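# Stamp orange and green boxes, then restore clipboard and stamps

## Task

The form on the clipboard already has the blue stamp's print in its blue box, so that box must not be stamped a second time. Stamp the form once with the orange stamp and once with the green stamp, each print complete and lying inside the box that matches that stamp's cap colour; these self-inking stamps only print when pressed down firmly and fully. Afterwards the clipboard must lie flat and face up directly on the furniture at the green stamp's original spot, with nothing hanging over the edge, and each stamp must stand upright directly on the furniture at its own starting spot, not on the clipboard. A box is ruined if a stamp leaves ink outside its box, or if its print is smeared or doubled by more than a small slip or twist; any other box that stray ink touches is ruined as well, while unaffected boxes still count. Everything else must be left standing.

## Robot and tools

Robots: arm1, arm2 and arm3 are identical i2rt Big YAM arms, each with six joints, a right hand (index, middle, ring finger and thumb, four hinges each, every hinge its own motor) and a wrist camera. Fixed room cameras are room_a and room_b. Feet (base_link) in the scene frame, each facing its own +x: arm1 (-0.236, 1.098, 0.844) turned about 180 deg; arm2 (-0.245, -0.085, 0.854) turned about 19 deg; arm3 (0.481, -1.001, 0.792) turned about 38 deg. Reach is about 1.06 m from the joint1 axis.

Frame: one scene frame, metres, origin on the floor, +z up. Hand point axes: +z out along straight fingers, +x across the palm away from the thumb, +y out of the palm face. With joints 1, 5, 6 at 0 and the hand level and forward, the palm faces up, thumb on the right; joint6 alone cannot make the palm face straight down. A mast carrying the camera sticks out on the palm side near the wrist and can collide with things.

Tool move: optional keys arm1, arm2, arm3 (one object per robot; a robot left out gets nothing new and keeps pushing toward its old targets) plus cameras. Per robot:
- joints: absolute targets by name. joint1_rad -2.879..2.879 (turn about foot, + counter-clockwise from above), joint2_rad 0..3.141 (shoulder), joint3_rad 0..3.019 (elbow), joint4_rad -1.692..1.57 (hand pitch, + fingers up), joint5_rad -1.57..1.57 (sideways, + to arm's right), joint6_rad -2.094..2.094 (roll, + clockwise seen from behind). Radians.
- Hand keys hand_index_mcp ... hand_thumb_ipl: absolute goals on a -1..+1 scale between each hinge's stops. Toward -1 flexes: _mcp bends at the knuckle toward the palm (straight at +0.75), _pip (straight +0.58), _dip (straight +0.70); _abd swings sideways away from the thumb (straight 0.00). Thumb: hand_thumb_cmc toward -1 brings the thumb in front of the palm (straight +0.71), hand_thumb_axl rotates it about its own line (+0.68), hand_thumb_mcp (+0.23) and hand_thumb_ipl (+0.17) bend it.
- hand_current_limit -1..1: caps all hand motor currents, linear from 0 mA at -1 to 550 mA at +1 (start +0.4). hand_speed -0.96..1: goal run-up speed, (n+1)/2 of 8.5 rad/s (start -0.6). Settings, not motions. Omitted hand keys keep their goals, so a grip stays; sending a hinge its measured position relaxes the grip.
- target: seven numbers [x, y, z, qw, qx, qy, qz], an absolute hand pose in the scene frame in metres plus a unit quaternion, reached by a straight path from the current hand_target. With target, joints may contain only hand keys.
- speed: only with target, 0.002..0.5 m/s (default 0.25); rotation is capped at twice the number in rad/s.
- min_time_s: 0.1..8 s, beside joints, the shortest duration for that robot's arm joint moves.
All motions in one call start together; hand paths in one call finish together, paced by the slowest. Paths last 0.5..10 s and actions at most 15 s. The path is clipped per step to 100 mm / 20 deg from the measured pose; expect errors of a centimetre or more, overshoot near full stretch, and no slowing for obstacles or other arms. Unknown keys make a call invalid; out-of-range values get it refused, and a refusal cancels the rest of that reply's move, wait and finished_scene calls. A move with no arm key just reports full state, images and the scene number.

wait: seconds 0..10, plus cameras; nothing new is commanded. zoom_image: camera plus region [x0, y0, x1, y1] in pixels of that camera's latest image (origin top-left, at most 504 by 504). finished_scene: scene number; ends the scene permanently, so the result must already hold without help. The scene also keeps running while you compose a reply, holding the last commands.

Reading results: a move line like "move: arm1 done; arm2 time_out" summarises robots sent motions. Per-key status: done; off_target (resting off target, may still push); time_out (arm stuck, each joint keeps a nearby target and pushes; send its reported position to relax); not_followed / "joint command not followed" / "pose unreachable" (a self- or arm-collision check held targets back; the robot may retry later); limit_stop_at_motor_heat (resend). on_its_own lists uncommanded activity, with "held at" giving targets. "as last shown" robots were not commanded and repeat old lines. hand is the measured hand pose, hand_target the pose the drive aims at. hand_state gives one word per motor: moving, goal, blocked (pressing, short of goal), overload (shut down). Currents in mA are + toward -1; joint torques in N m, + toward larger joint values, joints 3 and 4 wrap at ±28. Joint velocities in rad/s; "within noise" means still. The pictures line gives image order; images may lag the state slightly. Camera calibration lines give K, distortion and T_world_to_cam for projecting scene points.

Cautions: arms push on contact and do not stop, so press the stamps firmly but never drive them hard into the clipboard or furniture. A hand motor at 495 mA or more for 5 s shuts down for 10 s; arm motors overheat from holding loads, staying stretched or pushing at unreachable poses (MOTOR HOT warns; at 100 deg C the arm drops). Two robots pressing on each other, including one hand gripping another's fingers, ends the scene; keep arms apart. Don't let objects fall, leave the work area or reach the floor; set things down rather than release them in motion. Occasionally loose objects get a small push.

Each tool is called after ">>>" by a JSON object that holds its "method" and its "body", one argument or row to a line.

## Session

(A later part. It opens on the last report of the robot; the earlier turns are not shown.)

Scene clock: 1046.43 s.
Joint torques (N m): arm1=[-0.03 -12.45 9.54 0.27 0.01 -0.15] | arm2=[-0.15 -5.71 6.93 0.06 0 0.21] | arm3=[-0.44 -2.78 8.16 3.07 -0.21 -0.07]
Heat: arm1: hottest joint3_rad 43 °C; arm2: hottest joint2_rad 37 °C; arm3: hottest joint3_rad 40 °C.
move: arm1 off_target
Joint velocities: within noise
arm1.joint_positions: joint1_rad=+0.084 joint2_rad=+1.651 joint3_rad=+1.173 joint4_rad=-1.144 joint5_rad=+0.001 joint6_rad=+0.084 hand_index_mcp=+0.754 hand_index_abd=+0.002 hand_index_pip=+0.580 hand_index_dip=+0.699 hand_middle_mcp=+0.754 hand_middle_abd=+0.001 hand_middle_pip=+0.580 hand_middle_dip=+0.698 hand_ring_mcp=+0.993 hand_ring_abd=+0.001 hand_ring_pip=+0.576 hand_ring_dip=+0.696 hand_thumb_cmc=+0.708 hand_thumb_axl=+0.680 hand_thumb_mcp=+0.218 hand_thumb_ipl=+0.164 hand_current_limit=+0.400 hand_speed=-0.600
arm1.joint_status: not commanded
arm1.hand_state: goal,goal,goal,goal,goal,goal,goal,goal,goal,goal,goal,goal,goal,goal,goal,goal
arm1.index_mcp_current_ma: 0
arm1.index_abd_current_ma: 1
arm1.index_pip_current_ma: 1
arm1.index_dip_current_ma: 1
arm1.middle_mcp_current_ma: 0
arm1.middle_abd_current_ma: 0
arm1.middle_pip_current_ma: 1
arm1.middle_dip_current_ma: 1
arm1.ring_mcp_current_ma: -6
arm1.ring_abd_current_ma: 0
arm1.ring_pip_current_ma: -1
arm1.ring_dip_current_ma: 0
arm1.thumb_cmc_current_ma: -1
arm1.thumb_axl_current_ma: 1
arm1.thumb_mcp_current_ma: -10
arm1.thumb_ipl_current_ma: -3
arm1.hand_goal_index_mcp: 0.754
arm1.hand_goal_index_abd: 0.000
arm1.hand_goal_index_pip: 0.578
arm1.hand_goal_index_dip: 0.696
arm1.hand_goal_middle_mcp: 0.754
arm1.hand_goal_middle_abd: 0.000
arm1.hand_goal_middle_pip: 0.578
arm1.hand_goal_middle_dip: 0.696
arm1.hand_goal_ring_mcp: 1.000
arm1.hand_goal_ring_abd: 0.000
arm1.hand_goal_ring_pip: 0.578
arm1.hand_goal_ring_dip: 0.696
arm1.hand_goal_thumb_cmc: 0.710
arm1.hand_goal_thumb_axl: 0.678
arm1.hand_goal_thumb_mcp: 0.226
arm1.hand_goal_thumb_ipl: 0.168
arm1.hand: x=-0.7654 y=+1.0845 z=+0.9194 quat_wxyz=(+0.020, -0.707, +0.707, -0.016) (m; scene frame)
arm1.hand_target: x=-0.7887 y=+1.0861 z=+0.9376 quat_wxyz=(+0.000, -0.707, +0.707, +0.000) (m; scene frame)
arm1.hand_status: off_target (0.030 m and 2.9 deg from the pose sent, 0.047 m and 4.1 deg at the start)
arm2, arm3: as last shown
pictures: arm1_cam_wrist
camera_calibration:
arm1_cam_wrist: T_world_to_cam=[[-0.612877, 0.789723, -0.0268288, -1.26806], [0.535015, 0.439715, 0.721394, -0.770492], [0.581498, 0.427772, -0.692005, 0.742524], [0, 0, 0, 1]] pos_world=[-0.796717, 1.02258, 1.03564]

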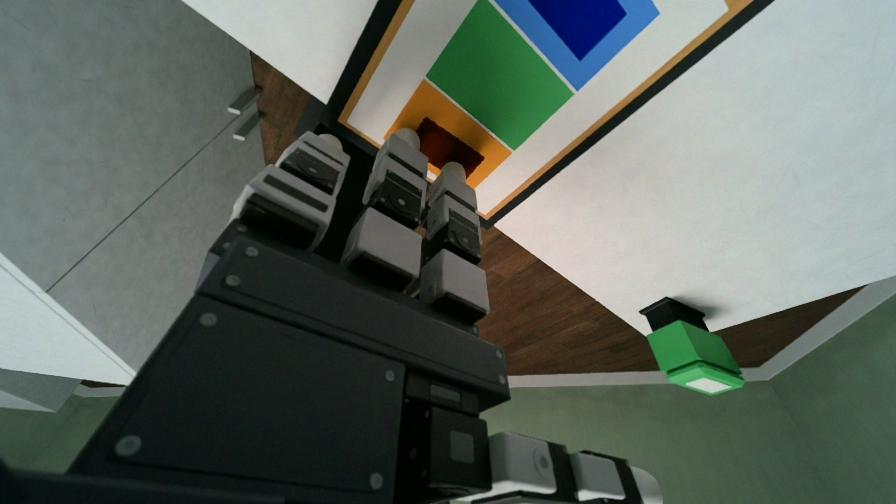

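>>> {"method": "move", "body": {
  "arm1": {"target": [-0.80, 1.086, 0.965, 0, 0.7071, -0.7071, 0], "speed": 0.08, "joints": {"hand_current_limit": 0.78}}
}}

>>> {"method": "move", "body": {
  "arm1": {"target": [-0.945, 1.086, 0.965, 0, 0.7071, -0.7071, 0], "speed": 0.1},
  "cameras": ["arm1_cam_wrist"]
}}

Scene clock: 1050.20 s.
Joint torques (N m): arm1=[-0.03 -12.86 10.09 -0.42 0.01 -0.15] | arm2=[-0.44 -5.6 6.79 0.08 0.02 0.21] | arm3=[-0.26 -3.08 8.2 3.06 -0.2 -0.05]
Heat: arm1: hottest joint3_rad 42 °C; arm2: hottest joint2_rad 37 °C; arm3: hottest joint3_rad 40 °C.
move: arm1 off_target
Joint velocities: within noise
arm1.joint_positions: joint1_rad=+0.083 joint2_rad=+1.651 joint3_rad=+1.242 joint4_rad=-1.206 joint5_rad=+0.001 joint6_rad=+0.082 hand_index_mcp=+0.754 hand_index_abd=+0.002 hand_index_pip=+0.580 hand_index_dip=+0.699 hand_middle_mcp=+0.754 hand_middle_abd=+0.001 hand_middle_pip=+0.580 hand_middle_dip=+0.698 hand_ring_mcp=+0.993 hand_ring_abd=+0.001 hand_ring_pip=+0.576 hand_ring_dip=+0.696 hand_thumb_cmc=+0.708 hand_thumb_axl=+0.680 hand_thumb_mcp=+0.218 hand_thumb_ipl=+0.164 hand_current_limit=+0.780 hand_speed=-0.600
arm1.joint_status: all done
arm1.hand_state: goal,goal,goal,goal,goal,goal,goal,goal,goal,goal,goal,goal,goal,goal,goal,goal
arm1.index_mcp_current_ma: 0
arm1.index_abd_current_ma: 1
arm1.index_pip_current_ma: 1
arm1.index_dip_current_ma: 1
arm1.middle_mcp_current_ma: 0
arm1.middle_abd_current_ma: 0
arm1.middle_pip_current_ma: 1
arm1.middle_dip_current_ma: 1
arm1.ring_mcp_current_ma: -6
arm1.ring_abd_current_ma: 0
arm1.ring_pip_current_ma: -1
arm1.ring_dip_current_ma: 0
arm1.thumb_cmc_current_ma: -1
arm1.thumb_axl_current_ma: 1
arm1.thumb_mcp_current_ma: -10
arm1.thumb_ipl_current_ma: -3
arm1.hand_goal_index_mcp: 0.754
arm1.hand_goal_index_abd: 0.000
arm1.hand_goal_index_pip: 0.578
arm1.hand_goal_index_dip: 0.696
arm1.hand_goal_middle_mcp: 0.754
arm1.hand_goal_middle_abd: 0.000
arm1.hand_goal_middle_pip: 0.578
arm1.hand_goal_middle_dip: 0.696
arm1.hand_goal_ring_mcp: 1.000
arm1.hand_goal_ring_abd: 0.000
arm1.hand_goal_ring_pip: 0.578
arm1.hand_goal_ring_dip: 0.696
arm1.hand_goal_thumb_cmc: 0.710
arm1.hand_goal_thumb_axl: 0.678
arm1.hand_goal_thumb_mcp: 0.226
arm1.hand_goal_thumb_ipl: 0.168
arm1.hand: x=-0.7786 y=+1.0840 z=+0.9438 quat_wxyz=(+0.017, -0.707, +0.707, -0.014) (m; scene frame)
arm1.hand_target: x=-0.7987 y=+1.0861 z=+0.9654 quat_wxyz=(+0.000, -0.707, +0.707, +0.000) (m; scene frame)
arm1.hand_status: off_target (0.030 m and 2.5 deg from the pose sent, 0.057 m and 2.9 deg at the start)
arm2, arm3: as last shown
pictures: none

Scene clock: 1052.57 s.
Joint torques (N m): arm1=[0.03 -17.79 10.73 -0.31 0 -0.15] | arm2=[-0.26 -5.66 6.89 0.06 0.01 0.21] | arm3=[-0.97 -3.19 8.12 3.08 -0.27 -0.04]
Heat: arm1: hottest joint3_rad 43 °C; arm2: hottest joint2_rad 37 °C; arm3: hottest joint3_rad 40 °C.
move: arm1 off_target
Joint velocities: within noise
arm1.joint_positions: joint1_rad=+0.065 joint2_rad=+2.016 joint3_rad=+1.773 joint4_rad=-1.371 joint5_rad=+0.001 joint6_rad=+0.065 hand_index_mcp=+0.754 hand_index_abd=+0.002 hand_index_pip=+0.580 hand_index_dip=+0.699 hand_middle_mcp=+0.754 hand_middle_abd=+0.001 hand_middle_pip=+0.580 hand_middle_dip=+0.698 hand_ring_mcp=+0.993 hand_ring_abd=+0.001 hand_ring_pip=+0.576 hand_ring_dip=+0.696 hand_thumb_cmc=+0.708 hand_thumb_axl=+0.680 hand_thumb_mcp=+0.218 hand_thumb_ipl=+0.164 hand_current_limit=+0.780 hand_speed=-0.600
arm1.joint_status: not commanded
arm1.hand_state: goal,goal,goal,goal,goal,goal,goal,goal,goal,goal,goal,goal,goal,goal,goal,goal
arm1.index_mcp_current_ma: 0
arm1.index_abd_current_ma: 1
arm1.index_pip_current_ma: 1
arm1.index_dip_current_ma: 1
arm1.middle_mcp_current_ma: 0
arm1.middle_abd_current_ma: 0
arm1.middle_pip_current_ma: 1
arm1.middle_dip_current_ma: 1
arm1.ring_mcp_current_ma: -6
arm1.ring_abd_current_ma: 0
arm1.ring_pip_current_ma: -1
arm1.ring_dip_current_ma: 0
arm1.thumb_cmc_current_ma: -1
arm1.thumb_axl_current_ma: 1
arm1.thumb_mcp_current_ma: -10
arm1.thumb_ipl_current_ma: -3
arm1.hand_goal_index_mcp: 0.754
arm1.hand_goal_index_abd: 0.000
arm1.hand_goal_index_pip: 0.578
arm1.hand_goal_index_dip: 0.696
arm1.hand_goal_middle_mcp: 0.754
arm1.hand_goal_middle_abd: 0.000
arm1.hand_goal_middle_pip: 0.578
arm1.hand_goal_middle_dip: 0.696
arm1.hand_goal_ring_mcp: 1.000
arm1.hand_goal_ring_abd: 0.000
arm1.hand_goal_ring_pip: 0.578
arm1.hand_goal_ring_dip: 0.696
arm1.hand_goal_thumb_cmc: 0.710
arm1.hand_goal_thumb_axl: 0.678
arm1.hand_goal_thumb_mcp: 0.226
arm1.hand_goal_thumb_ipl: 0.168
arm1.hand: x=-0.9257 y=+1.0828 z=+0.9443 quat_wxyz=(+0.016, -0.706, +0.707, -0.014) (m; scene frame)
arm1.hand_target: x=-0.9436 y=+1.0862 z=+0.9653 quat_wxyz=(+0.000, -0.707, +0.707, +0.001) (m; scene frame)
arm1.hand_status: off_target (0.028 m and 2.4 deg from the pose sent, 0.168 m and 2.5 deg at the start)
arm2, arm3: as last shown
pictures: arm1_cam_wrist
camera_calibration:
arm1_cam_wrist: T_world_to_cam=[[-0.6128, 0.789899, -0.0231394, -1.36794], [0.540841, 0.440572, 0.716511, -0.692931], [0.576166, 0.426563, -0.697192, 0.854836], [0, 0, 0, 1]] pos_world=[-0.956036, 1.02118, 1.06082]

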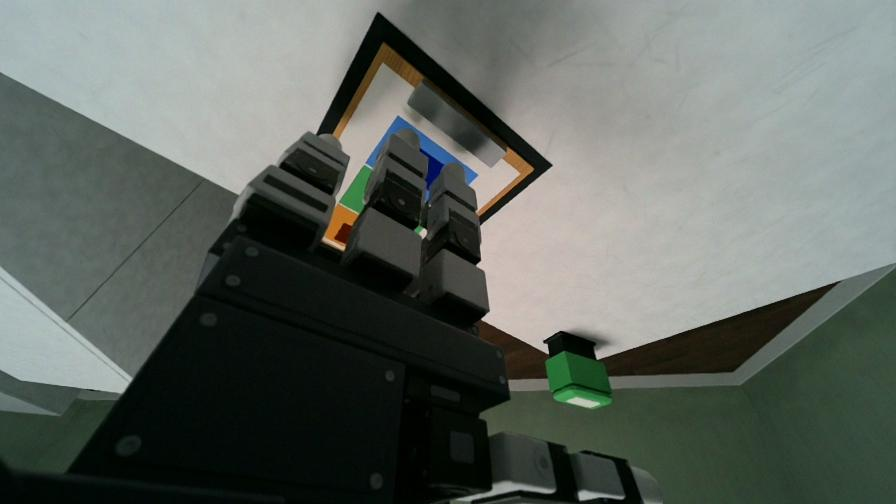

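>>> {"method": "move", "body": {
  "arm1": {"target": [-0.931, 1.086, 0.935, 0, 0.7071, -0.7071, 0], "speed": 0.05},
  "cameras": ["arm1_cam_wrist"]
}}

>>> {"method": "zoom_image", "body": {
  "camera": "arm1_cam_wrist",
  "region": [280, 0, 600, 200]
}}

Scene clock: 1056.43 s.
Joint torques (N m): arm1=[0.03 -18.84 6.22 0.47 -0.01 -0.13] | arm2=[-0.21 -5.83 6.86 0.06 0.02 0.22] | arm3=[-1.03 -2.61 8.14 2.93 -0.21 -0.01]
Heat: arm1: hottest joint3_rad 43 °C; arm2: hottest joint2_rad 37 °C; arm3: hottest joint3_rad 40 °C.
move: arm1 done
Joint velocities: within noise
arm1.joint_positions: joint1_rad=+0.065 joint2_rad=+2.016 joint3_rad=+1.734 joint4_rad=-1.300 joint5_rad=+0.001 joint6_rad=+0.065 hand_index_mcp=+0.754 hand_index_abd=+0.002 hand_index_pip=+0.580 hand_index_dip=+0.699 hand_middle_mcp=+0.754 hand_middle_abd=+0.001 hand_middle_pip=+0.580 hand_middle_dip=+0.698 hand_ring_mcp=+0.993 hand_ring_abd=+0.001 hand_ring_pip=+0.576 hand_ring_dip=+0.696 hand_thumb_cmc=+0.708 hand_thumb_axl=+0.680 hand_thumb_mcp=+0.218 hand_thumb_ipl=+0.164 hand_current_limit=+0.780 hand_speed=-0.600
arm1.joint_status: not commanded
arm1.hand_state: goal,goal,goal,goal,goal,goal,goal,goal,goal,goal,goal,goal,goal,goal,goal,goal
arm1.index_mcp_current_ma: 0
arm1.index_abd_current_ma: 1
arm1.index_pip_current_ma: 1
arm1.index_dip_current_ma: 1
arm1.middle_mcp_current_ma: 0
arm1.middle_abd_current_ma: 0
arm1.middle_pip_current_ma: 1
arm1.middle_dip_current_ma: 1
arm1.ring_mcp_current_ma: -6
arm1.ring_abd_current_ma: 0
arm1.ring_pip_current_ma: -1
arm1.ring_dip_current_ma: 0
arm1.thumb_cmc_current_ma: -1
arm1.thumb_axl_current_ma: 1
arm1.thumb_mcp_current_ma: -10
arm1.thumb_ipl_current_ma: -3
arm1.hand_goal_index_mcp: 0.754
arm1.hand_goal_index_abd: 0.000
arm1.hand_goal_index_pip: 0.578
arm1.hand_goal_index_dip: 0.696
arm1.hand_goal_middle_mcp: 0.754
arm1.hand_goal_middle_abd: 0.000
arm1.hand_goal_middle_pip: 0.578
arm1.hand_goal_middle_dip: 0.696
arm1.hand_goal_ring_mcp: 1.000
arm1.hand_goal_ring_abd: 0.000
arm1.hand_goal_ring_pip: 0.578
arm1.hand_goal_ring_dip: 0.696
arm1.hand_goal_thumb_cmc: 0.710
arm1.hand_goal_thumb_axl: 0.678
arm1.hand_goal_thumb_mcp: 0.226
arm1.hand_goal_thumb_ipl: 0.168
arm1.hand: x=-0.9296 y=+1.0825 z=+0.9322 quat_wxyz=(+0.004, -0.707, +0.708, -0.004) (m; scene frame)
arm1.hand_target: x=-0.9309 y=+1.0861 z=+0.9349 quat_wxyz=(+0.000, -0.707, +0.707, +0.000) (m; scene frame)
arm1.hand_status: done (0.005 m and 0.7 deg from the pose sent, 0.011 m and 2.4 deg at the start)
arm2.joint_positions: joint1_rad=+1.431 joint2_rad=+1.115 joint3_rad=+0.940 joint4_rad=-1.399 joint5_rad=+0.003 joint6_rad=+0.196 hand_index_mcp=+0.620 hand_index_abd=-0.001 hand_index_pip=-0.550 hand_index_dip=+0.700 hand_middle_mcp=+0.620 hand_middle_abd=+0.000 hand_middle_pip=-0.550 hand_middle_dip=+0.699 hand_ring_mcp=+0.620 hand_ring_abd=+0.000 hand_ring_pip=-0.550 hand_ring_dip=+0.696 hand_thumb_cmc=-0.571 hand_thumb_axl=+0.676 hand_thumb_mcp=+0.092 hand_thumb_ipl=-0.628 hand_current_limit=+0.750 hand_speed=-0.700
arm2.joint_status: not commanded
arm2.hand_state: goal,goal,goal,goal,goal,goal,goal,goal,goal,goal,goal,goal,goal,goal,goal,goal
arm2.index_mcp_current_ma: 0
arm2.index_abd_current_ma: 0
arm2.index_pip_current_ma: 0
arm2.index_dip_current_ma: 1
arm2.middle_mcp_current_ma: 0
arm2.middle_abd_current_ma: 0
arm2.middle_pip_current_ma: 0
arm2.middle_dip_current_ma: 1
arm2.ring_mcp_current_ma: 0
arm2.ring_abd_current_ma: 0
arm2.ring_pip_current_ma: 0
arm2.ring_dip_current_ma: 0
arm2.thumb_cmc_current_ma: 0
arm2.thumb_axl_current_ma: 0
arm2.thumb_mcp_current_ma: -4
arm2.thumb_ipl_current_ma: 1
arm2.hand_goal_index_mcp: 0.620
arm2.hand_goal_index_abd: 0.000
arm2.hand_goal_index_pip: -0.550
arm2.hand_goal_index_dip: 0.696
arm2.hand_goal_middle_mcp: 0.620
arm2.hand_goal_middle_abd: 0.000
arm2.hand_goal_middle_pip: -0.550
arm2.hand_goal_middle_dip: 0.696
arm2.hand_goal_ring_mcp: 0.620
arm2.hand_goal_ring_abd: 0.000
arm2.hand_goal_ring_pip: -0.550
arm2.hand_goal_ring_dip: 0.696
arm2.hand_goal_thumb_cmc: -0.570
arm2.hand_goal_thumb_axl: 0.678
arm2.hand_goal_thumb_mcp: 0.100
arm2.hand_goal_thumb_ipl: -0.630
arm2.hand: x=-0.2771 y=+0.2847 z=+1.0426 quat_wxyz=(+0.000, +0.001, +1.000, +0.001) (m; scene frame)
arm2.hand_target: x=-0.2800 y=+0.2801 z=+1.0450 quat_wxyz=(+0.000, +0.000, +1.000, +0.000) (m; scene frame)
arm2.hand_status: not commanded
arm3.joint_positions: joint1_rad=+0.309 joint2_rad=+0.926 joint3_rad=+0.271 joint4_rad=+0.150 joint5_rad=-0.370 joint6_rad=-0.208 hand_index_mcp=+0.759 hand_index_abd=+0.001 hand_index_pip=+0.577 hand_index_dip=+0.696 hand_middle_mcp=+0.759 hand_middle_abd=+0.001 hand_middle_pip=+0.577 hand_middle_dip=+0.696 hand_ring_mcp=+0.760 hand_ring_abd=+0.001 hand_ring_pip=+0.577 hand_ring_dip=+0.696 hand_thumb_cmc=+0.719 hand_thumb_axl=+0.677 hand_thumb_mcp=+0.225 hand_thumb_ipl=+0.168 hand_current_limit=+0.400 hand_speed=-0.600
arm3.joint_status: not commanded
arm3.hand_state: goal,goal,goal,goal,goal,goal,goal,goal,goal,goal,goal,goal,goal,goal,goal,goal
arm3.index_mcp_current_ma: 2
arm3.index_abd_current_ma: 0
arm3.index_pip_current_ma: 0
arm3.index_dip_current_ma: 0
arm3.middle_mcp_current_ma: 2
arm3.middle_abd_current_ma: 0
arm3.middle_pip_current_ma: 0
arm3.middle_dip_current_ma: 0
arm3.ring_mcp_current_ma: 2
arm3.ring_abd_current_ma: 0
arm3.ring_pip_current_ma: 0
arm3.ring_dip_current_ma: 0
arm3.thumb_cmc_current_ma: 2
arm3.thumb_axl_current_ma: 0
arm3.thumb_mcp_current_ma: 0
arm3.thumb_ipl_current_ma: 0
arm3.hand_goal_index_mcp: 0.754
arm3.hand_goal_index_abd: 0.000
arm3.hand_goal_index_pip: 0.576
arm3.hand_goal_index_dip: 0.696
arm3.hand_goal_middle_mcp: 0.754
arm3.hand_goal_middle_abd: 0.000
arm3.hand_goal_middle_pip: 0.576
arm3.hand_goal_middle_dip: 0.696
arm3.hand_goal_ring_mcp: 0.754
arm3.hand_goal_ring_abd: 0.000
arm3.hand_goal_ring_pip: 0.576
arm3.hand_goal_ring_dip: 0.696
arm3.hand_goal_thumb_cmc: 0.714
arm3.hand_goal_thumb_axl: 0.678
arm3.hand_goal_thumb_mcp: 0.226
arm3.hand_goal_thumb_ipl: 0.168
arm3.hand: x=+0.6566 y=-0.6347 z=+0.9960 quat_wxyz=(+0.049, +0.069, +0.849, +0.522) (m; scene frame)
arm3.hand_target: x=+0.6600 y=-0.6374 z=+0.9905 quat_wxyz=(+0.048, +0.077, +0.849, +0.521) (m; scene frame)
arm3.hand_status: not commanded
pictures: arm1_cam_wrist
camera_calibration:
arm1_cam_wrist: T_world_to_cam=[[-0.613221, 0.789891, -0.0055847, -1.38711], [0.562922, 0.441955, 0.698423, -0.646129], [0.554146, 0.425144, -0.715664, 0.847127], [0, 0, 0, 1]] pos_world=[-0.956317, 1.02107, 1.04978]

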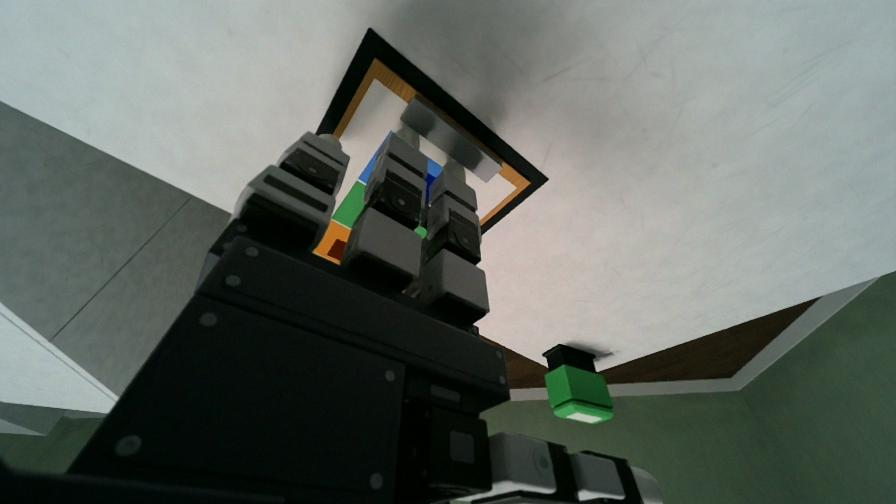

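Scaled by 1.575 from the camera's 896x504 image, which has a finer 1280x720 frame.

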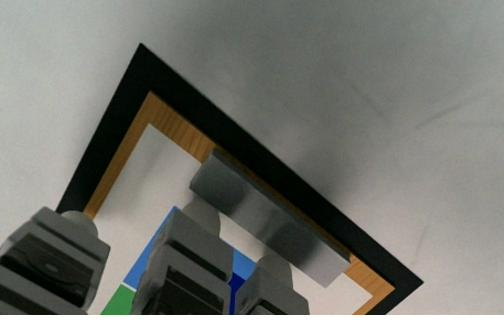

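>>> {"method": "move", "body": {
  "cameras": ["arm1_cam_wrist","room_a"]
}}

Scene clock: 1064.57 s.
Joint torques (N m): arm1=[0.03 -18.67 6.22 0.47 -0.01 -0.14] | arm2=[-0.26 -5.66 6.87 0.05 0.01 0.21] | arm3=[-0.44 -3.14 8.27 2.96 -0.21 -0.04]
Heat: arm1: hottest joint3_rad 42 °C; arm2: hottest joint2_rad 37 °C; arm3: hottest joint3_rad 40 °C.
Joint velocities: within noise
arm1.joint_positions: joint1_rad=+0.065 joint2_rad=+2.016 joint3_rad=+1.734 joint4_rad=-1.300 joint5_rad=+0.001 joint6_rad=+0.065 hand_index_mcp=+0.754 hand_index_abd=+0.002 hand_index_pip=+0.580 hand_index_dip=+0.699 hand_middle_mcp=+0.754 hand_middle_abd=+0.001 hand_middle_pip=+0.580 hand_middle_dip=+0.698 hand_ring_mcp=+0.993 hand_ring_abd=+0.001 hand_ring_pip=+0.576 hand_ring_dip=+0.696 hand_thumb_cmc=+0.708 hand_thumb_axl=+0.680 hand_thumb_mcp=+0.218 hand_thumb_ipl=+0.164 hand_current_limit=+0.780 hand_speed=-0.600
arm1.joint_status: not commanded
arm1.hand_state: goal,goal,goal,goal,goal,goal,goal,goal,goal,goal,goal,goal,goal,goal,goal,goal
arm1.index_mcp_current_ma: 0
arm1.index_abd_current_ma: 1
arm1.index_pip_current_ma: 1
arm1.index_dip_current_ma: 1
arm1.middle_mcp_current_ma: 0
arm1.middle_abd_current_ma: 0
arm1.middle_pip_current_ma: 1
arm1.middle_dip_current_ma: 1
arm1.ring_mcp_current_ma: -6
arm1.ring_abd_current_ma: 0
arm1.ring_pip_current_ma: -1
arm1.ring_dip_current_ma: 0
arm1.thumb_cmc_current_ma: -1
arm1.thumb_axl_current_ma: 1
arm1.thumb_mcp_current_ma: -10
arm1.thumb_ipl_current_ma: -3
arm1.hand_goal_index_mcp: 0.754
arm1.hand_goal_index_abd: 0.000
arm1.hand_goal_index_pip: 0.578
arm1.hand_goal_index_dip: 0.696
arm1.hand_goal_middle_mcp: 0.754
arm1.hand_goal_middle_abd: 0.000
arm1.hand_goal_middle_pip: 0.578
arm1.hand_goal_middle_dip: 0.696
arm1.hand_goal_ring_mcp: 1.000
arm1.hand_goal_ring_abd: 0.000
arm1.hand_goal_ring_pip: 0.578
arm1.hand_goal_ring_dip: 0.696
arm1.hand_goal_thumb_cmc: 0.710
arm1.hand_goal_thumb_axl: 0.678
arm1.hand_goal_thumb_mcp: 0.226
arm1.hand_goal_thumb_ipl: 0.168
arm1.hand: x=-0.9296 y=+1.0825 z=+0.9322 quat_wxyz=(+0.004, -0.707, +0.708, -0.004) (m; scene frame)
arm1.hand_target: x=-0.9309 y=+1.0861 z=+0.9349 quat_wxyz=(+0.000, -0.707, +0.707, +0.000) (m; scene frame)
arm1.hand_status: done (0.005 m and 0.7 deg from the pose sent, 0.011 m and 2.4 deg at the start)
arm2.joint_positions: joint1_rad=+1.431 joint2_rad=+1.115 joint3_rad=+0.940 joint4_rad=-1.399 joint5_rad=+0.003 joint6_rad=+0.196 hand_index_mcp=+0.620 hand_index_abd=-0.001 hand_index_pip=-0.550 hand_index_dip=+0.700 hand_middle_mcp=+0.620 hand_middle_abd=+0.000 hand_middle_pip=-0.550 hand_middle_dip=+0.699 hand_ring_mcp=+0.620 hand_ring_abd=+0.000 hand_ring_pip=-0.550 hand_ring_dip=+0.696 hand_thumb_cmc=-0.571 hand_thumb_axl=+0.676 hand_thumb_mcp=+0.092 hand_thumb_ipl=-0.628 hand_current_limit=+0.750 hand_speed=-0.700
arm2.joint_status: not commanded
arm2.hand_state: goal,goal,goal,goal,goal,goal,goal,goal,goal,goal,goal,goal,goal,goal,goal,goal
arm2.index_mcp_current_ma: 0
arm2.index_abd_current_ma: 0
arm2.index_pip_current_ma: 0
arm2.index_dip_current_ma: 1
arm2.middle_mcp_current_ma: 0
arm2.middle_abd_current_ma: 0
arm2.middle_pip_current_ma: 0
arm2.middle_dip_current_ma: 1
arm2.ring_mcp_current_ma: 0
arm2.ring_abd_current_ma: 0
arm2.ring_pip_current_ma: 0
arm2.ring_dip_current_ma: 0
arm2.thumb_cmc_current_ma: 0
arm2.thumb_axl_current_ma: 0
arm2.thumb_mcp_current_ma: -4
arm2.thumb_ipl_current_ma: 1
arm2.hand_goal_index_mcp: 0.620
arm2.hand_goal_index_abd: 0.000
arm2.hand_goal_index_pip: -0.550
arm2.hand_goal_index_dip: 0.696
arm2.hand_goal_middle_mcp: 0.620
arm2.hand_goal_middle_abd: 0.000
arm2.hand_goal_middle_pip: -0.550
arm2.hand_goal_middle_dip: 0.696
arm2.hand_goal_ring_mcp: 0.620
arm2.hand_goal_ring_abd: 0.000
arm2.hand_goal_ring_pip: -0.550
arm2.hand_goal_ring_dip: 0.696
arm2.hand_goal_thumb_cmc: -0.570
arm2.hand_goal_thumb_axl: 0.678
arm2.hand_goal_thumb_mcp: 0.100
arm2.hand_goal_thumb_ipl: -0.630
arm2.hand: x=-0.2771 y=+0.2847 z=+1.0426 quat_wxyz=(+0.000, +0.001, +1.000, +0.001) (m; scene frame)
arm2.hand_target: x=-0.2800 y=+0.2801 z=+1.0450 quat_wxyz=(+0.000, +0.000, +1.000, +0.000) (m; scene frame)
arm2.hand_status: not commanded
arm3.joint_positions: joint1_rad=+0.309 joint2_rad=+0.926 joint3_rad=+0.271 joint4_rad=+0.150 joint5_rad=-0.370 joint6_rad=-0.208 hand_index_mcp=+0.759 hand_index_abd=+0.001 hand_index_pip=+0.577 hand_index_dip=+0.696 hand_middle_mcp=+0.759 hand_middle_abd=+0.001 hand_middle_pip=+0.577 hand_middle_dip=+0.696 hand_ring_mcp=+0.760 hand_ring_abd=+0.001 hand_ring_pip=+0.577 hand_ring_dip=+0.696 hand_thumb_cmc=+0.719 hand_thumb_axl=+0.677 hand_thumb_mcp=+0.225 hand_thumb_ipl=+0.168 hand_current_limit=+0.400 hand_speed=-0.600
arm3.joint_status: not commanded
arm3.hand_state: goal,goal,goal,goal,goal,goal,goal,goal,goal,goal,goal,goal,goal,goal,goal,goal
arm3.index_mcp_current_ma: 2
arm3.index_abd_current_ma: 0
arm3.index_pip_current_ma: 0
arm3.index_dip_current_ma: 0
arm3.middle_mcp_current_ma: 2
arm3.middle_abd_current_ma: 0
arm3.middle_pip_current_ma: 0
arm3.middle_dip_current_ma: 0
arm3.ring_mcp_current_ma: 2
arm3.ring_abd_current_ma: 0
arm3.ring_pip_current_ma: 0
arm3.ring_dip_current_ma: 0
arm3.thumb_cmc_current_ma: 2
arm3.thumb_axl_current_ma: 0
arm3.thumb_mcp_current_ma: 0
arm3.thumb_ipl_current_ma: 0
arm3.hand_goal_index_mcp: 0.754
arm3.hand_goal_index_abd: 0.000
arm3.hand_goal_index_pip: 0.576
arm3.hand_goal_index_dip: 0.696
arm3.hand_goal_middle_mcp: 0.754
arm3.hand_goal_middle_abd: 0.000
arm3.hand_goal_middle_pip: 0.576
arm3.hand_goal_middle_dip: 0.696
arm3.hand_goal_ring_mcp: 0.754
arm3.hand_goal_ring_abd: 0.000
arm3.hand_goal_ring_pip: 0.576
arm3.hand_goal_ring_dip: 0.696
arm3.hand_goal_thumb_cmc: 0.714
arm3.hand_goal_thumb_axl: 0.678
arm3.hand_goal_thumb_mcp: 0.226
arm3.hand_goal_thumb_ipl: 0.168
arm3.hand: x=+0.6566 y=-0.6347 z=+0.9960 quat_wxyz=(+0.049, +0.069, +0.849, +0.522) (m; scene frame)
arm3.hand_target: x=+0.6600 y=-0.6374 z=+0.9905 quat_wxyz=(+0.048, +0.077, +0.849, +0.521) (m; scene frame)
arm3.hand_status: not commanded
pictures: arm1_cam_wrist, room_a
camera_calibration:
arm1_cam_wrist: T_world_to_cam=[[-0.613221, 0.789891, -0.0055847, -1.38711], [0.562922, 0.441955, 0.698423, -0.646129], [0.554146, 0.425144, -0.715664, 0.847127], [0, 0, 0, 1]] pos_world=[-0.956317, 1.02107, 1.04978]

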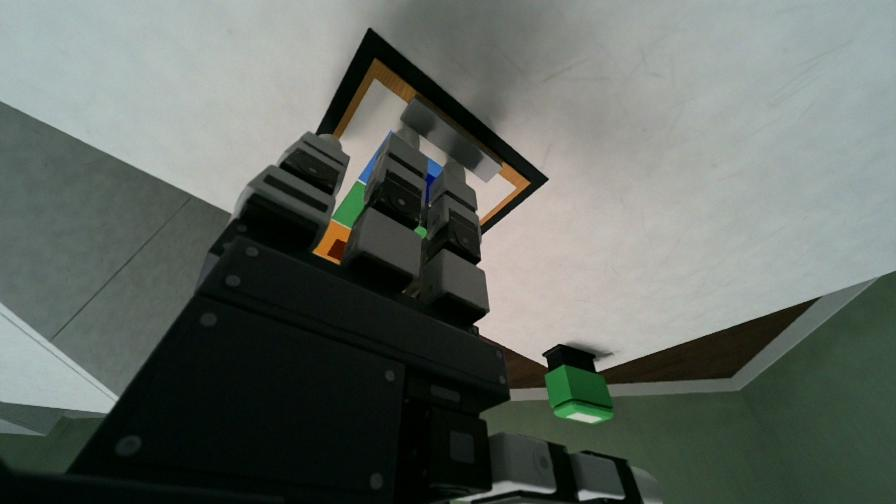

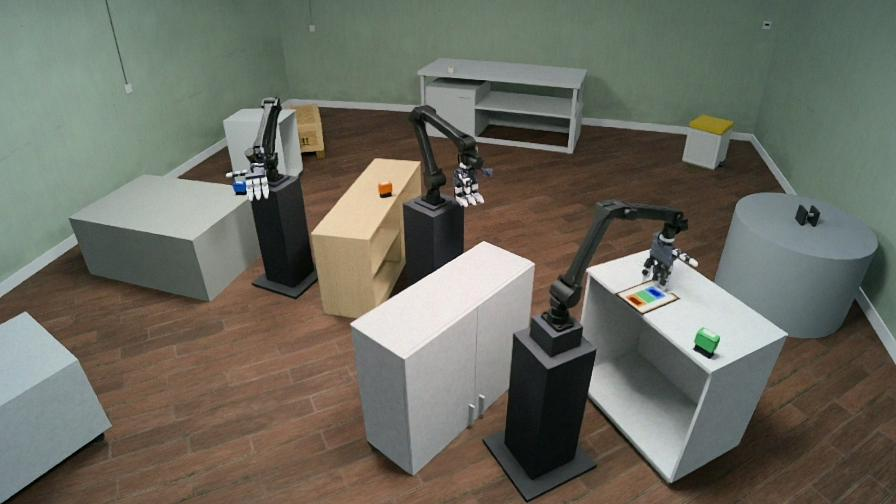

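>>> {"method": "move", "body": {
  "arm1": {"target":[-0.927,1.088,0.913,0,0.7071,-0.7071,0],"speed":0.05}
}}

>>> {"method": "move", "body": {
  "arm1": {"target":[-0.945,1.088,0.915,0,0.7071,-0.7071,0],"speed":0.05},
  "cameras": ["arm1_cam_wrist"]
}}

Scene clock: 1068.07 s.
Joint torques (N m): arm1=[-0.15 -17.73 5.24 1.05 -0.01 -0.16] | arm2=[-0.09 -5.66 6.91 0.08 0 0.22] | arm3=[-0.85 -2.43 8.08 2.99 -0.21 -0.08]
Heat: arm1: hottest joint3_rad 42 °C; arm2: hottest joint2_rad 37 °C; arm3: hottest joint3_rad 40 °C.
move: arm1 off_target
Joint velocities: within noise
arm1.joint_positions: joint1_rad=+0.065 joint2_rad=+2.009 joint3_rad=+1.699 joint4_rad=-1.258 joint5_rad=+0.001 joint6_rad=+0.065 hand_index_mcp=+0.767 hand_index_abd=+0.000 hand_index_pip=+0.585 hand_index_dip=+0.698 hand_middle_mcp=+0.766 hand_middle_abd=-0.001 hand_middle_pip=+0.584 hand_middle_dip=+0.698 hand_ring_mcp=+0.993 hand_ring_abd=+0.001 hand_ring_pip=+0.576 hand_ring_dip=+0.696 hand_thumb_cmc=+0.708 hand_thumb_axl=+0.680 hand_thumb_mcp=+0.218 hand_thumb_ipl=+0.165 hand_current_limit=+0.780 hand_speed=-0.600
arm1.joint_status: not commanded
arm1.hand_state: goal,goal,goal,goal,goal,goal,goal,goal,goal,goal,goal,goal,goal,goal,goal,goal
arm1.index_mcp_current_ma: 15
arm1.index_abd_current_ma: 0
arm1.index_pip_current_ma: 6
arm1.index_dip_current_ma: 1
arm1.middle_mcp_current_ma: 14
arm1.middle_abd_current_ma: 0
arm1.middle_pip_current_ma: 5
arm1.middle_dip_current_ma: 1
arm1.ring_mcp_current_ma: -6
arm1.ring_abd_current_ma: 0
arm1.ring_pip_current_ma: -1
arm1.ring_dip_current_ma: 0
arm1.thumb_cmc_current_ma: -1
arm1.thumb_axl_current_ma: 1
arm1.thumb_mcp_current_ma: -10
arm1.thumb_ipl_current_ma: -3
arm1.hand_goal_index_mcp: 0.754
arm1.hand_goal_index_abd: 0.000
arm1.hand_goal_index_pip: 0.578
arm1.hand_goal_index_dip: 0.696
arm1.hand_goal_middle_mcp: 0.754
arm1.hand_goal_middle_abd: 0.000
arm1.hand_goal_middle_pip: 0.578
arm1.hand_goal_middle_dip: 0.696
arm1.hand_goal_ring_mcp: 1.000
arm1.hand_goal_ring_abd: 0.000
arm1.hand_goal_ring_pip: 0.578
arm1.hand_goal_ring_dip: 0.696
arm1.hand_goal_thumb_cmc: 0.710
arm1.hand_goal_thumb_axl: 0.678
arm1.hand_goal_thumb_mcp: 0.226
arm1.hand_goal_thumb_ipl: 0.168
arm1.hand: x=-0.9280 y=+1.0826 z=+0.9249 quat_wxyz=(-0.001, -0.707, +0.708, +0.001) (m; scene frame)
arm1.hand_target: x=-0.9267 y=+1.0879 z=+0.9131 quat_wxyz=(+0.000, -0.707, +0.707, +0.000) (m; scene frame)
arm1.hand_status: off_target (0.013 m and 0.2 deg from the pose sent, 0.020 m and 0.6 deg at the start)
arm2, arm3: as last shown
pictures: none

Scene clock: 1069.10 s.
Joint torques (N m): arm1=[-0.21 -15.03 9.37 0.4 -0.01 -0.19] | arm2=[-0.32 -5.77 6.9 0.09 0.02 0.21] | arm3=[-0.5 -2.43 8.21 2.96 -0.18 -0.06]
Heat: arm1: hottest joint3_rad 42 °C; arm2: hottest joint2_rad 37 °C; arm3: hottest joint3_rad 40 °C.
move: arm1 off_target
Joint velocities: within noise
arm1.joint_positions: joint1_rad=+0.065 joint2_rad=+2.018 joint3_rad=+1.714 joint4_rad=-1.271 joint5_rad=+0.001 joint6_rad=+0.065 hand_index_mcp=+0.770 hand_index_abd=+0.000 hand_index_pip=+0.586 hand_index_dip=+0.698 hand_middle_mcp=+0.769 hand_middle_abd=-0.001 hand_middle_pip=+0.586 hand_middle_dip=+0.698 hand_ring_mcp=+0.993 hand_ring_abd=+0.001 hand_ring_pip=+0.576 hand_ring_dip=+0.696 hand_thumb_cmc=+0.708 hand_thumb_axl=+0.680 hand_thumb_mcp=+0.218 hand_thumb_ipl=+0.165 hand_current_limit=+0.780 hand_speed=-0.600
arm1.joint_status: not commanded
arm1.hand_state: goal,goal,goal,goal,goal,goal,goal,goal,goal,goal,goal,goal,goal,goal,goal,goal
arm1.index_mcp_current_ma: 20
arm1.index_abd_current_ma: 0
arm1.index_pip_current_ma: 7
arm1.index_dip_current_ma: 1
arm1.middle_mcp_current_ma: 19
arm1.middle_abd_current_ma: 0
arm1.middle_pip_current_ma: 7
arm1.middle_dip_current_ma: 1
arm1.ring_mcp_current_ma: -6
arm1.ring_abd_current_ma: 0
arm1.ring_pip_current_ma: -1
arm1.ring_dip_current_ma: 0
arm1.thumb_cmc_current_ma: -1
arm1.thumb_axl_current_ma: 1
arm1.thumb_mcp_current_ma: -10
arm1.thumb_ipl_current_ma: -3
arm1.hand_goal_index_mcp: 0.754
arm1.hand_goal_index_abd: 0.000
arm1.hand_goal_index_pip: 0.578
arm1.hand_goal_index_dip: 0.696
arm1.hand_goal_middle_mcp: 0.754
arm1.hand_goal_middle_abd: 0.000
arm1.hand_goal_middle_pip: 0.578
arm1.hand_goal_middle_dip: 0.696
arm1.hand_goal_ring_mcp: 1.000
arm1.hand_goal_ring_abd: 0.000
arm1.hand_goal_ring_pip: 0.578
arm1.hand_goal_ring_dip: 0.696
arm1.hand_goal_thumb_cmc: 0.710
arm1.hand_goal_thumb_axl: 0.678
arm1.hand_goal_thumb_mcp: 0.226
arm1.hand_goal_thumb_ipl: 0.168
arm1.hand: x=-0.9297 y=+1.0827 z=+0.9247 quat_wxyz=(+0.001, -0.707, +0.708, -0.001) (m; scene frame)
arm1.hand_target: x=-0.9441 y=+1.0880 z=+0.9152 quat_wxyz=(+0.000, -0.707, +0.707, +0.000) (m; scene frame)
arm1.hand_status: off_target (0.019 m and 0.2 deg from the pose sent, 0.020 m and 0.2 deg at the start)
arm2, arm3: as last shown
pictures: arm1_cam_wrist
camera_calibration:
arm1_cam_wrist: T_world_to_cam=[[-0.613244, 0.789893, -0.00113115, -1.39157], [0.568463, 0.442328, 0.693682, -0.631739], [0.548435, 0.424754, -0.72028, 0.841091], [0, 0, 0, 1]] pos_world=[-0.955538, 1.02137, 1.04247]

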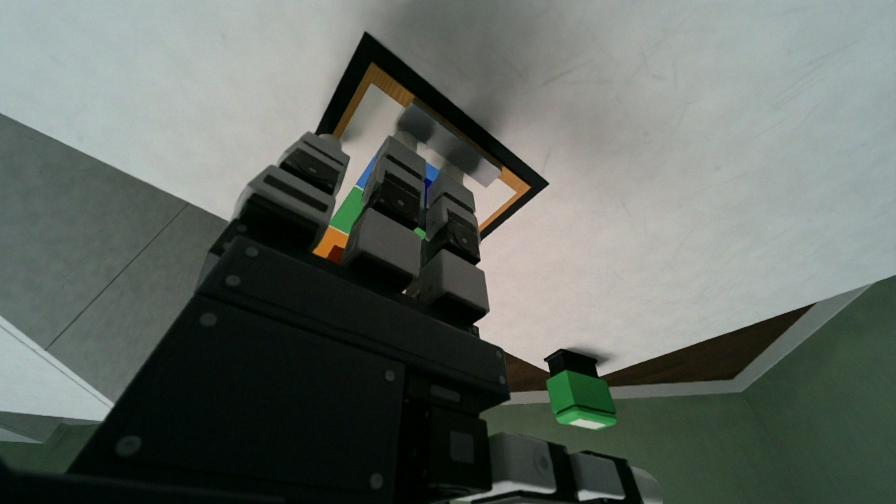

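>>> {"method": "move", "body": {
  "arm1": {"target":[-0.929,1.088,0.94,0,0.7071,-0.7071,0],"speed":0.05}
}}

>>> {"method": "move", "body": {
  "arm1": {"target":[-0.910,1.090,0.932,0,0.7071,-0.7071,0],"speed":0.05}
}}

>>> {"method": "move", "body": {
  "arm1": {"target":[-0.913,1.091,0.911,0,0.7071,-0.7071,0],"speed":0.05},
  "cameras": ["arm1_cam_wrist"]
}}

Scene clock: 1071.80 s.
Joint torques (N m): arm1=[-0.03 -19.55 7.39 -0.42 -0.01 -0.15] | arm2=[-0.15 -5.71 6.87 0.06 0.02 0.21] | arm3=[-0.38 -2.67 8.06 2.84 -0.2 -0.07]
Heat: arm1: hottest joint3_rad 42 °C; arm2: hottest joint2_rad 37 °C; arm3: hottest joint3_rad 40 °C.
move: arm1 off_target
Joint velocities: within noise
arm1.joint_positions: joint1_rad=+0.065 joint2_rad=+2.017 joint3_rad=+1.714 joint4_rad=-1.286 joint5_rad=+0.001 joint6_rad=+0.063 hand_index_mcp=+0.750 hand_index_abd=-0.002 hand_index_pip=+0.577 hand_index_dip=+0.697 hand_middle_mcp=+0.748 hand_middle_abd=-0.002 hand_middle_pip=+0.576 hand_middle_dip=+0.696 hand_ring_mcp=+0.993 hand_ring_abd=+0.001 hand_ring_pip=+0.576 hand_ring_dip=+0.696 hand_thumb_cmc=+0.708 hand_thumb_axl=+0.680 hand_thumb_mcp=+0.218 hand_thumb_ipl=+0.165 hand_current_limit=+0.780 hand_speed=-0.600
arm1.joint_status: not commanded
arm1.hand_state: goal,goal,goal,goal,goal,goal,goal,goal,goal,goal,goal,goal,goal,goal,goal,goal
arm1.index_mcp_current_ma: -3
arm1.index_abd_current_ma: -1
arm1.index_pip_current_ma: 0
arm1.index_dip_current_ma: 0
arm1.middle_mcp_current_ma: -5
arm1.middle_abd_current_ma: -1
arm1.middle_pip_current_ma: -1
arm1.middle_dip_current_ma: 0
arm1.ring_mcp_current_ma: -6
arm1.ring_abd_current_ma: 0
arm1.ring_pip_current_ma: -1
arm1.ring_dip_current_ma: 0
arm1.thumb_cmc_current_ma: -1
arm1.thumb_axl_current_ma: 1
arm1.thumb_mcp_current_ma: -10
arm1.thumb_ipl_current_ma: -3
arm1.hand_goal_index_mcp: 0.754
arm1.hand_goal_index_abd: 0.000
arm1.hand_goal_index_pip: 0.578
arm1.hand_goal_index_dip: 0.696
arm1.hand_goal_middle_mcp: 0.754
arm1.hand_goal_middle_abd: 0.000
arm1.hand_goal_middle_pip: 0.578
arm1.hand_goal_middle_dip: 0.696
arm1.hand_goal_ring_mcp: 1.000
arm1.hand_goal_ring_abd: 0.000
arm1.hand_goal_ring_pip: 0.578
arm1.hand_goal_ring_dip: 0.696
arm1.hand_goal_thumb_cmc: 0.710
arm1.hand_goal_thumb_axl: 0.678
arm1.hand_goal_thumb_mcp: 0.226
arm1.hand_goal_thumb_ipl: 0.168
arm1.hand: x=-0.9261 y=+1.0828 z=+0.9243 quat_wxyz=(+0.007, -0.707, +0.707, -0.005) (m; scene frame)
arm1.hand_target: x=-0.9289 y=+1.0879 z=+0.9399 quat_wxyz=(+0.000, -0.707, +0.707, +0.000) (m; scene frame)
arm1.hand_status: off_target (0.017 m and 1.0 deg from the pose sent, 0.016 m and 0.2 deg at the start)
arm2, arm3: as last shown
pictures: none

Scene clock: 1072.83 s.
Joint torques (N m): arm1=[-0.15 -19.37 5.45 0.25 -0.01 -0.12] | arm2=[-0.26 -5.71 6.9 0.09 0.01 0.21] | arm3=[-0.44 -2.37 8.51 2.77 -0.21 -0.04]
Heat: arm1: hottest joint3_rad 42 °C; arm2: hottest joint2_rad 37 °C; arm3: hottest joint3_rad 40 °C.
move: arm1 done
Joint velocities: within noise
arm1.joint_positions: joint1_rad=+0.064 joint2_rad=+1.978 joint3_rad=+1.651 joint4_rad=-1.255 joint5_rad=+0.001 joint6_rad=+0.059 hand_index_mcp=+0.737 hand_index_abd=-0.003 hand_index_pip=+0.568 hand_index_dip=+0.692 hand_middle_mcp=+0.748 hand_middle_abd=-0.002 hand_middle_pip=+0.576 hand_middle_dip=+0.696 hand_ring_mcp=+0.993 hand_ring_abd=+0.001 hand_ring_pip=+0.576 hand_ring_dip=+0.696 hand_thumb_cmc=+0.708 hand_thumb_axl=+0.680 hand_thumb_mcp=+0.218 hand_thumb_ipl=+0.165 hand_current_limit=+0.780 hand_speed=-0.600
arm1.joint_status: not commanded
arm1.hand_state: goal,goal,goal,goal,goal,goal,goal,goal,goal,goal,goal,goal,goal,goal,goal,goal
arm1.index_mcp_current_ma: -24
arm1.index_abd_current_ma: -1
arm1.index_pip_current_ma: -9
arm1.index_dip_current_ma: -2
arm1.middle_mcp_current_ma: -5
arm1.middle_abd_current_ma: -1
arm1.middle_pip_current_ma: -1
arm1.middle_dip_current_ma: 0
arm1.ring_mcp_current_ma: -6
arm1.ring_abd_current_ma: 0
arm1.ring_pip_current_ma: -1
arm1.ring_dip_current_ma: 0
arm1.thumb_cmc_current_ma: -1
arm1.thumb_axl_current_ma: 1
arm1.thumb_mcp_current_ma: -10
arm1.thumb_ipl_current_ma: -3
arm1.hand_goal_index_mcp: 0.754
arm1.hand_goal_index_abd: 0.000
arm1.hand_goal_index_pip: 0.578
arm1.hand_goal_index_dip: 0.696
arm1.hand_goal_middle_mcp: 0.754
arm1.hand_goal_middle_abd: 0.000
arm1.hand_goal_middle_pip: 0.578
arm1.hand_goal_middle_dip: 0.696
arm1.hand_goal_ring_mcp: 1.000
arm1.hand_goal_ring_abd: 0.000
arm1.hand_goal_ring_pip: 0.578
arm1.hand_goal_ring_dip: 0.696
arm1.hand_goal_thumb_cmc: 0.710
arm1.hand_goal_thumb_axl: 0.678
arm1.hand_goal_thumb_mcp: 0.226
arm1.hand_goal_thumb_ipl: 0.168
arm1.hand: x=-0.9130 y=+1.0841 z=+0.9245 quat_wxyz=(+0.004, -0.708, +0.706, -0.003) (m; scene frame)
arm1.hand_target: x=-0.9100 y=+1.0899 z=+0.9318 quat_wxyz=(+0.000, -0.707, +0.707, +0.000) (m; scene frame)
arm1.hand_status: done (0.010 m and 0.6 deg from the pose sent, 0.019 m and 1.0 deg at the start)
arm2, arm3: as last shown
pictures: none

Scene clock: 1073.80 s.
Joint torques (N m): arm1=[-0.26 -16.97 5.03 0.77 -0.02 -0.14] | arm2=[-0.15 -5.89 6.86 0.09 0 0.22] | arm3=[-1.14 -3.02 8.2 3.03 -0.23 -0.05]
Heat: arm1: hottest joint3_rad 42 °C; arm2: hottest joint2_rad 37 °C; arm3: hottest joint3_rad 40 °C.
move: arm1 off_target
Joint velocities: within noise
arm1.joint_positions: joint1_rad=+0.063 joint2_rad=+1.974 joint3_rad=+1.641 joint4_rad=-1.226 joint5_rad=+0.001 joint6_rad=+0.059 hand_index_mcp=+0.754 hand_index_abd=-0.003 hand_index_pip=+0.577 hand_index_dip=+0.694 hand_middle_mcp=+0.766 hand_middle_abd=-0.002 hand_middle_pip=+0.585 hand_middle_dip=+0.698 hand_ring_mcp=+0.993 hand_ring_abd=+0.001 hand_ring_pip=+0.576 hand_ring_dip=+0.696 hand_thumb_cmc=+0.708 hand_thumb_axl=+0.680 hand_thumb_mcp=+0.218 hand_thumb_ipl=+0.165 hand_current_limit=+0.780 hand_speed=-0.600
arm1.joint_status: not commanded
arm1.hand_state: goal,goal,goal,goal,goal,goal,goal,goal,goal,goal,goal,goal,goal,goal,goal,goal
arm1.index_mcp_current_ma: 0
arm1.index_abd_current_ma: -1
arm1.index_pip_current_ma: 0
arm1.index_dip_current_ma: -1
arm1.middle_mcp_current_ma: 13
arm1.middle_abd_current_ma: -1
arm1.middle_pip_current_ma: 6
arm1.middle_dip_current_ma: 1
arm1.ring_mcp_current_ma: -6
arm1.ring_abd_current_ma: 0
arm1.ring_pip_current_ma: -1
arm1.ring_dip_current_ma: 0
arm1.thumb_cmc_current_ma: -1
arm1.thumb_axl_current_ma: 1
arm1.thumb_mcp_current_ma: -10
arm1.thumb_ipl_current_ma: -3
arm1.hand_goal_index_mcp: 0.754
arm1.hand_goal_index_abd: 0.000
arm1.hand_goal_index_pip: 0.578
arm1.hand_goal_index_dip: 0.696
arm1.hand_goal_middle_mcp: 0.754
arm1.hand_goal_middle_abd: 0.000
arm1.hand_goal_middle_pip: 0.578
arm1.hand_goal_middle_dip: 0.696
arm1.hand_goal_ring_mcp: 1.000
arm1.hand_goal_ring_abd: 0.000
arm1.hand_goal_ring_pip: 0.578
arm1.hand_goal_ring_dip: 0.696
arm1.hand_goal_thumb_cmc: 0.710
arm1.hand_goal_thumb_axl: 0.678
arm1.hand_goal_thumb_mcp: 0.226
arm1.hand_goal_thumb_ipl: 0.168
arm1.hand: x=-0.9166 y=+1.0841 z=+0.9250 quat_wxyz=(-0.005, -0.708, +0.706, +0.004) (m; scene frame)
arm1.hand_target: x=-0.9127 y=+1.0910 z=+0.9111 quat_wxyz=(+0.000, -0.707, +0.707, +0.000) (m; scene frame)
arm1.hand_status: off_target (0.016 m and 0.7 deg from the pose sent, 0.015 m and 0.6 deg at the start)
arm2, arm3: as last shown
pictures: arm1_cam_wrist
camera_calibration:
arm1_cam_wrist: T_world_to_cam=[[-0.616503, 0.787312, 0.00800436, -1.39329], [0.57766, 0.445381, 0.684065, -0.626008], [0.535007, 0.426352, -0.729377, 0.827927], [0, 0, 0, 1]] pos_world=[-0.940293, 1.02278, 1.04325]

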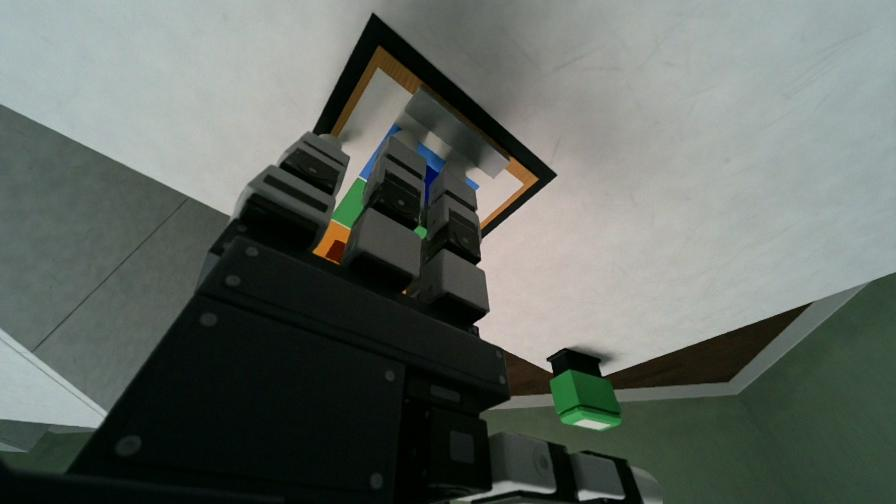

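>>> {"method": "zoom_image", "body": {
  "camera": "arm1_cam_wrist",
  "region": [280, 0, 600, 280]
}}

Scaled by 1.575 from the camera's 896x504 image, which has a finer 1280x720 frame.

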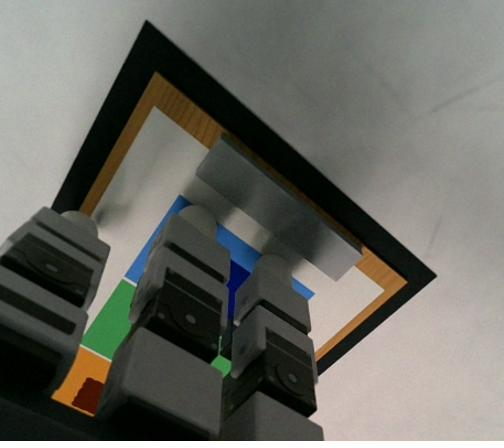

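>>> {"method": "move", "body": {
  "arm1": {"target":[-0.94,1.091,0.918,0,0.7071,-0.7071,0],"speed":0.04}
}}

>>> {"method": "move", "body": {
  "arm1": {"target":[-0.955,1.091,0.922,0,0.7071,-0.7071,0],"speed":0.04},
  "cameras": ["arm1_cam_wrist"]
}}

Scene clock: 1078.07 s.
Joint torques (N m): arm1=[-0.38 -15.09 9.55 0.14 -0.01 -0.15] | arm2=[-0.32 -5.77 6.87 0.1 0.01 0.21] | arm3=[-0.91 -3.19 8.1 3.06 -0.21 -0.09]
Heat: arm1: hottest joint3_rad 41 °C; arm2: hottest joint2_rad 37 °C; arm3: hottest joint3_rad 40 °C.
move: arm1 off_target
Joint velocities: within noise
arm1.joint_positions: joint1_rad=+0.062 joint2_rad=+2.006 joint3_rad=+1.694 joint4_rad=-1.268 joint5_rad=+0.001 joint6_rad=+0.058 hand_index_mcp=+0.768 hand_index_abd=-0.006 hand_index_pip=+0.587 hand_index_dip=+0.700 hand_middle_mcp=+0.774 hand_middle_abd=-0.002 hand_middle_pip=+0.590 hand_middle_dip=+0.701 hand_ring_mcp=+0.993 hand_ring_abd=+0.001 hand_ring_pip=+0.576 hand_ring_dip=+0.696 hand_thumb_cmc=+0.708 hand_thumb_axl=+0.680 hand_thumb_mcp=+0.218 hand_thumb_ipl=+0.165 hand_current_limit=+0.780 hand_speed=-0.600
arm1.joint_status: not commanded
arm1.hand_state: goal,goal,goal,goal,goal,goal,goal,goal,goal,goal,goal,goal,goal,goal,goal,goal
arm1.index_mcp_current_ma: 18
arm1.index_abd_current_ma: -3
arm1.index_pip_current_ma: 9
arm1.index_dip_current_ma: 2
arm1.middle_mcp_current_ma: 28
arm1.middle_abd_current_ma: -1
arm1.middle_pip_current_ma: 13
arm1.middle_dip_current_ma: 4
arm1.ring_mcp_current_ma: -6
arm1.ring_abd_current_ma: 0
arm1.ring_pip_current_ma: -1
arm1.ring_dip_current_ma: 0
arm1.thumb_cmc_current_ma: -1
arm1.thumb_axl_current_ma: 1
arm1.thumb_mcp_current_ma: -10
arm1.thumb_ipl_current_ma: -3
arm1.hand_goal_index_mcp: 0.754
arm1.hand_goal_index_abd: 0.000
arm1.hand_goal_index_pip: 0.578
arm1.hand_goal_index_dip: 0.696
arm1.hand_goal_middle_mcp: 0.754
arm1.hand_goal_middle_abd: 0.000
arm1.hand_goal_middle_pip: 0.578
arm1.hand_goal_middle_dip: 0.696
arm1.hand_goal_ring_mcp: 1.000
arm1.hand_goal_ring_abd: 0.000
arm1.hand_goal_ring_pip: 0.578
arm1.hand_goal_ring_dip: 0.696
arm1.hand_goal_thumb_cmc: 0.710
arm1.hand_goal_thumb_axl: 0.678
arm1.hand_goal_thumb_mcp: 0.226
arm1.hand_goal_thumb_ipl: 0.168
arm1.hand: x=-0.9241 y=+1.0844 z=+0.9240 quat_wxyz=(+0.003, -0.708, +0.706, -0.003) (m; scene frame)
arm1.hand_target: x=-0.9391 y=+1.0912 z=+0.9181 quat_wxyz=(+0.000, -0.707, +0.707, +0.000) (m; scene frame)
arm1.hand_status: off_target (0.018 m and 0.5 deg from the pose sent, 0.025 m and 0.8 deg at the start)
arm2, arm3: as last shown
pictures: none

Scene clock: 1079.13 s.
Joint torques (N m): arm1=[-0.5 -15.79 10.07 0.68 0 -0.18] | arm2=[-0.38 -5.66 6.86 0.05 0.01 0.21] | arm3=[-0.97 -3.31 8.05 3.15 -0.16 -0.06]
Heat: arm1: hottest joint3_rad 41 °C; arm2: hottest joint2_rad 37 °C; arm3: hottest joint3_rad 40 °C.
move: arm1 off_target
Joint velocities: within noise
arm1.joint_positions: joint1_rad=+0.061 joint2_rad=+2.044 joint3_rad=+1.755 joint4_rad=-1.314 joint5_rad=+0.001 joint6_rad=+0.058 hand_index_mcp=+0.788 hand_index_abd=-0.007 hand_index_pip=+0.601 hand_index_dip=+0.707 hand_middle_mcp=+0.790 hand_middle_abd=-0.002 hand_middle_pip=+0.600 hand_middle_dip=+0.706 hand_ring_mcp=+0.993 hand_ring_abd=+0.001 hand_ring_pip=+0.576 hand_ring_dip=+0.696 hand_thumb_cmc=+0.708 hand_thumb_axl=+0.680 hand_thumb_mcp=+0.218 hand_thumb_ipl=+0.165 hand_current_limit=+0.780 hand_speed=-0.600
arm1.joint_status: not commanded
arm1.hand_state: blocked,goal,blocked,goal,blocked,goal,blocked,goal,goal,goal,goal,goal,goal,goal,goal,goal
arm1.index_mcp_current_ma: 64
arm1.index_abd_current_ma: -4
arm1.index_pip_current_ma: 32
arm1.index_dip_current_ma: 11
arm1.middle_mcp_current_ma: 68
arm1.middle_abd_current_ma: -1
arm1.middle_pip_current_ma: 31
arm1.middle_dip_current_ma: 10
arm1.ring_mcp_current_ma: -6
arm1.ring_abd_current_ma: 0
arm1.ring_pip_current_ma: -1
arm1.ring_dip_current_ma: 0
arm1.thumb_cmc_current_ma: -1
arm1.thumb_axl_current_ma: 1
arm1.thumb_mcp_current_ma: -10
arm1.thumb_ipl_current_ma: -3
arm1.hand_goal_index_mcp: 0.754
arm1.hand_goal_index_abd: 0.000
arm1.hand_goal_index_pip: 0.578
arm1.hand_goal_index_dip: 0.696
arm1.hand_goal_middle_mcp: 0.754
arm1.hand_goal_middle_abd: 0.000
arm1.hand_goal_middle_pip: 0.578
arm1.hand_goal_middle_dip: 0.696
arm1.hand_goal_ring_mcp: 1.000
arm1.hand_goal_ring_abd: 0.000
arm1.hand_goal_ring_pip: 0.578
arm1.hand_goal_ring_dip: 0.696
arm1.hand_goal_thumb_cmc: 0.710
arm1.hand_goal_thumb_axl: 0.678
arm1.hand_goal_thumb_mcp: 0.226
arm1.hand_goal_thumb_ipl: 0.168
arm1.hand: x=-0.9329 y=+1.0844 z=+0.9223 quat_wxyz=(+0.012, -0.708, +0.706, -0.010) (m; scene frame)
arm1.hand_target: x=-0.9537 y=+1.0913 z=+0.9224 quat_wxyz=(+0.000, -0.707, +0.707, +0.000) (m; scene frame)
arm1.hand_status: off_target (0.023 m and 1.8 deg from the pose sent, 0.032 m and 0.5 deg at the start)
arm2, arm3: as last shown
pictures: arm1_cam_wrist
camera_calibration:
arm1_cam_wrist: T_world_to_cam=[[-0.615708, 0.787801, -0.0165368, -1.38067], [0.547986, 0.443172, 0.709443, -0.663611], [0.566228, 0.427748, -0.704569, 0.8393], [0, 0, 0, 1]] pos_world=[-0.961678, 1.02278, 1.03931]

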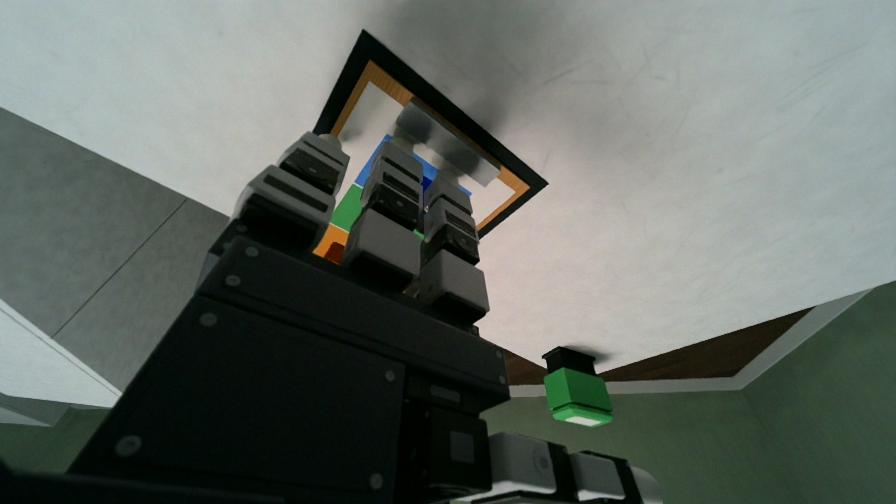

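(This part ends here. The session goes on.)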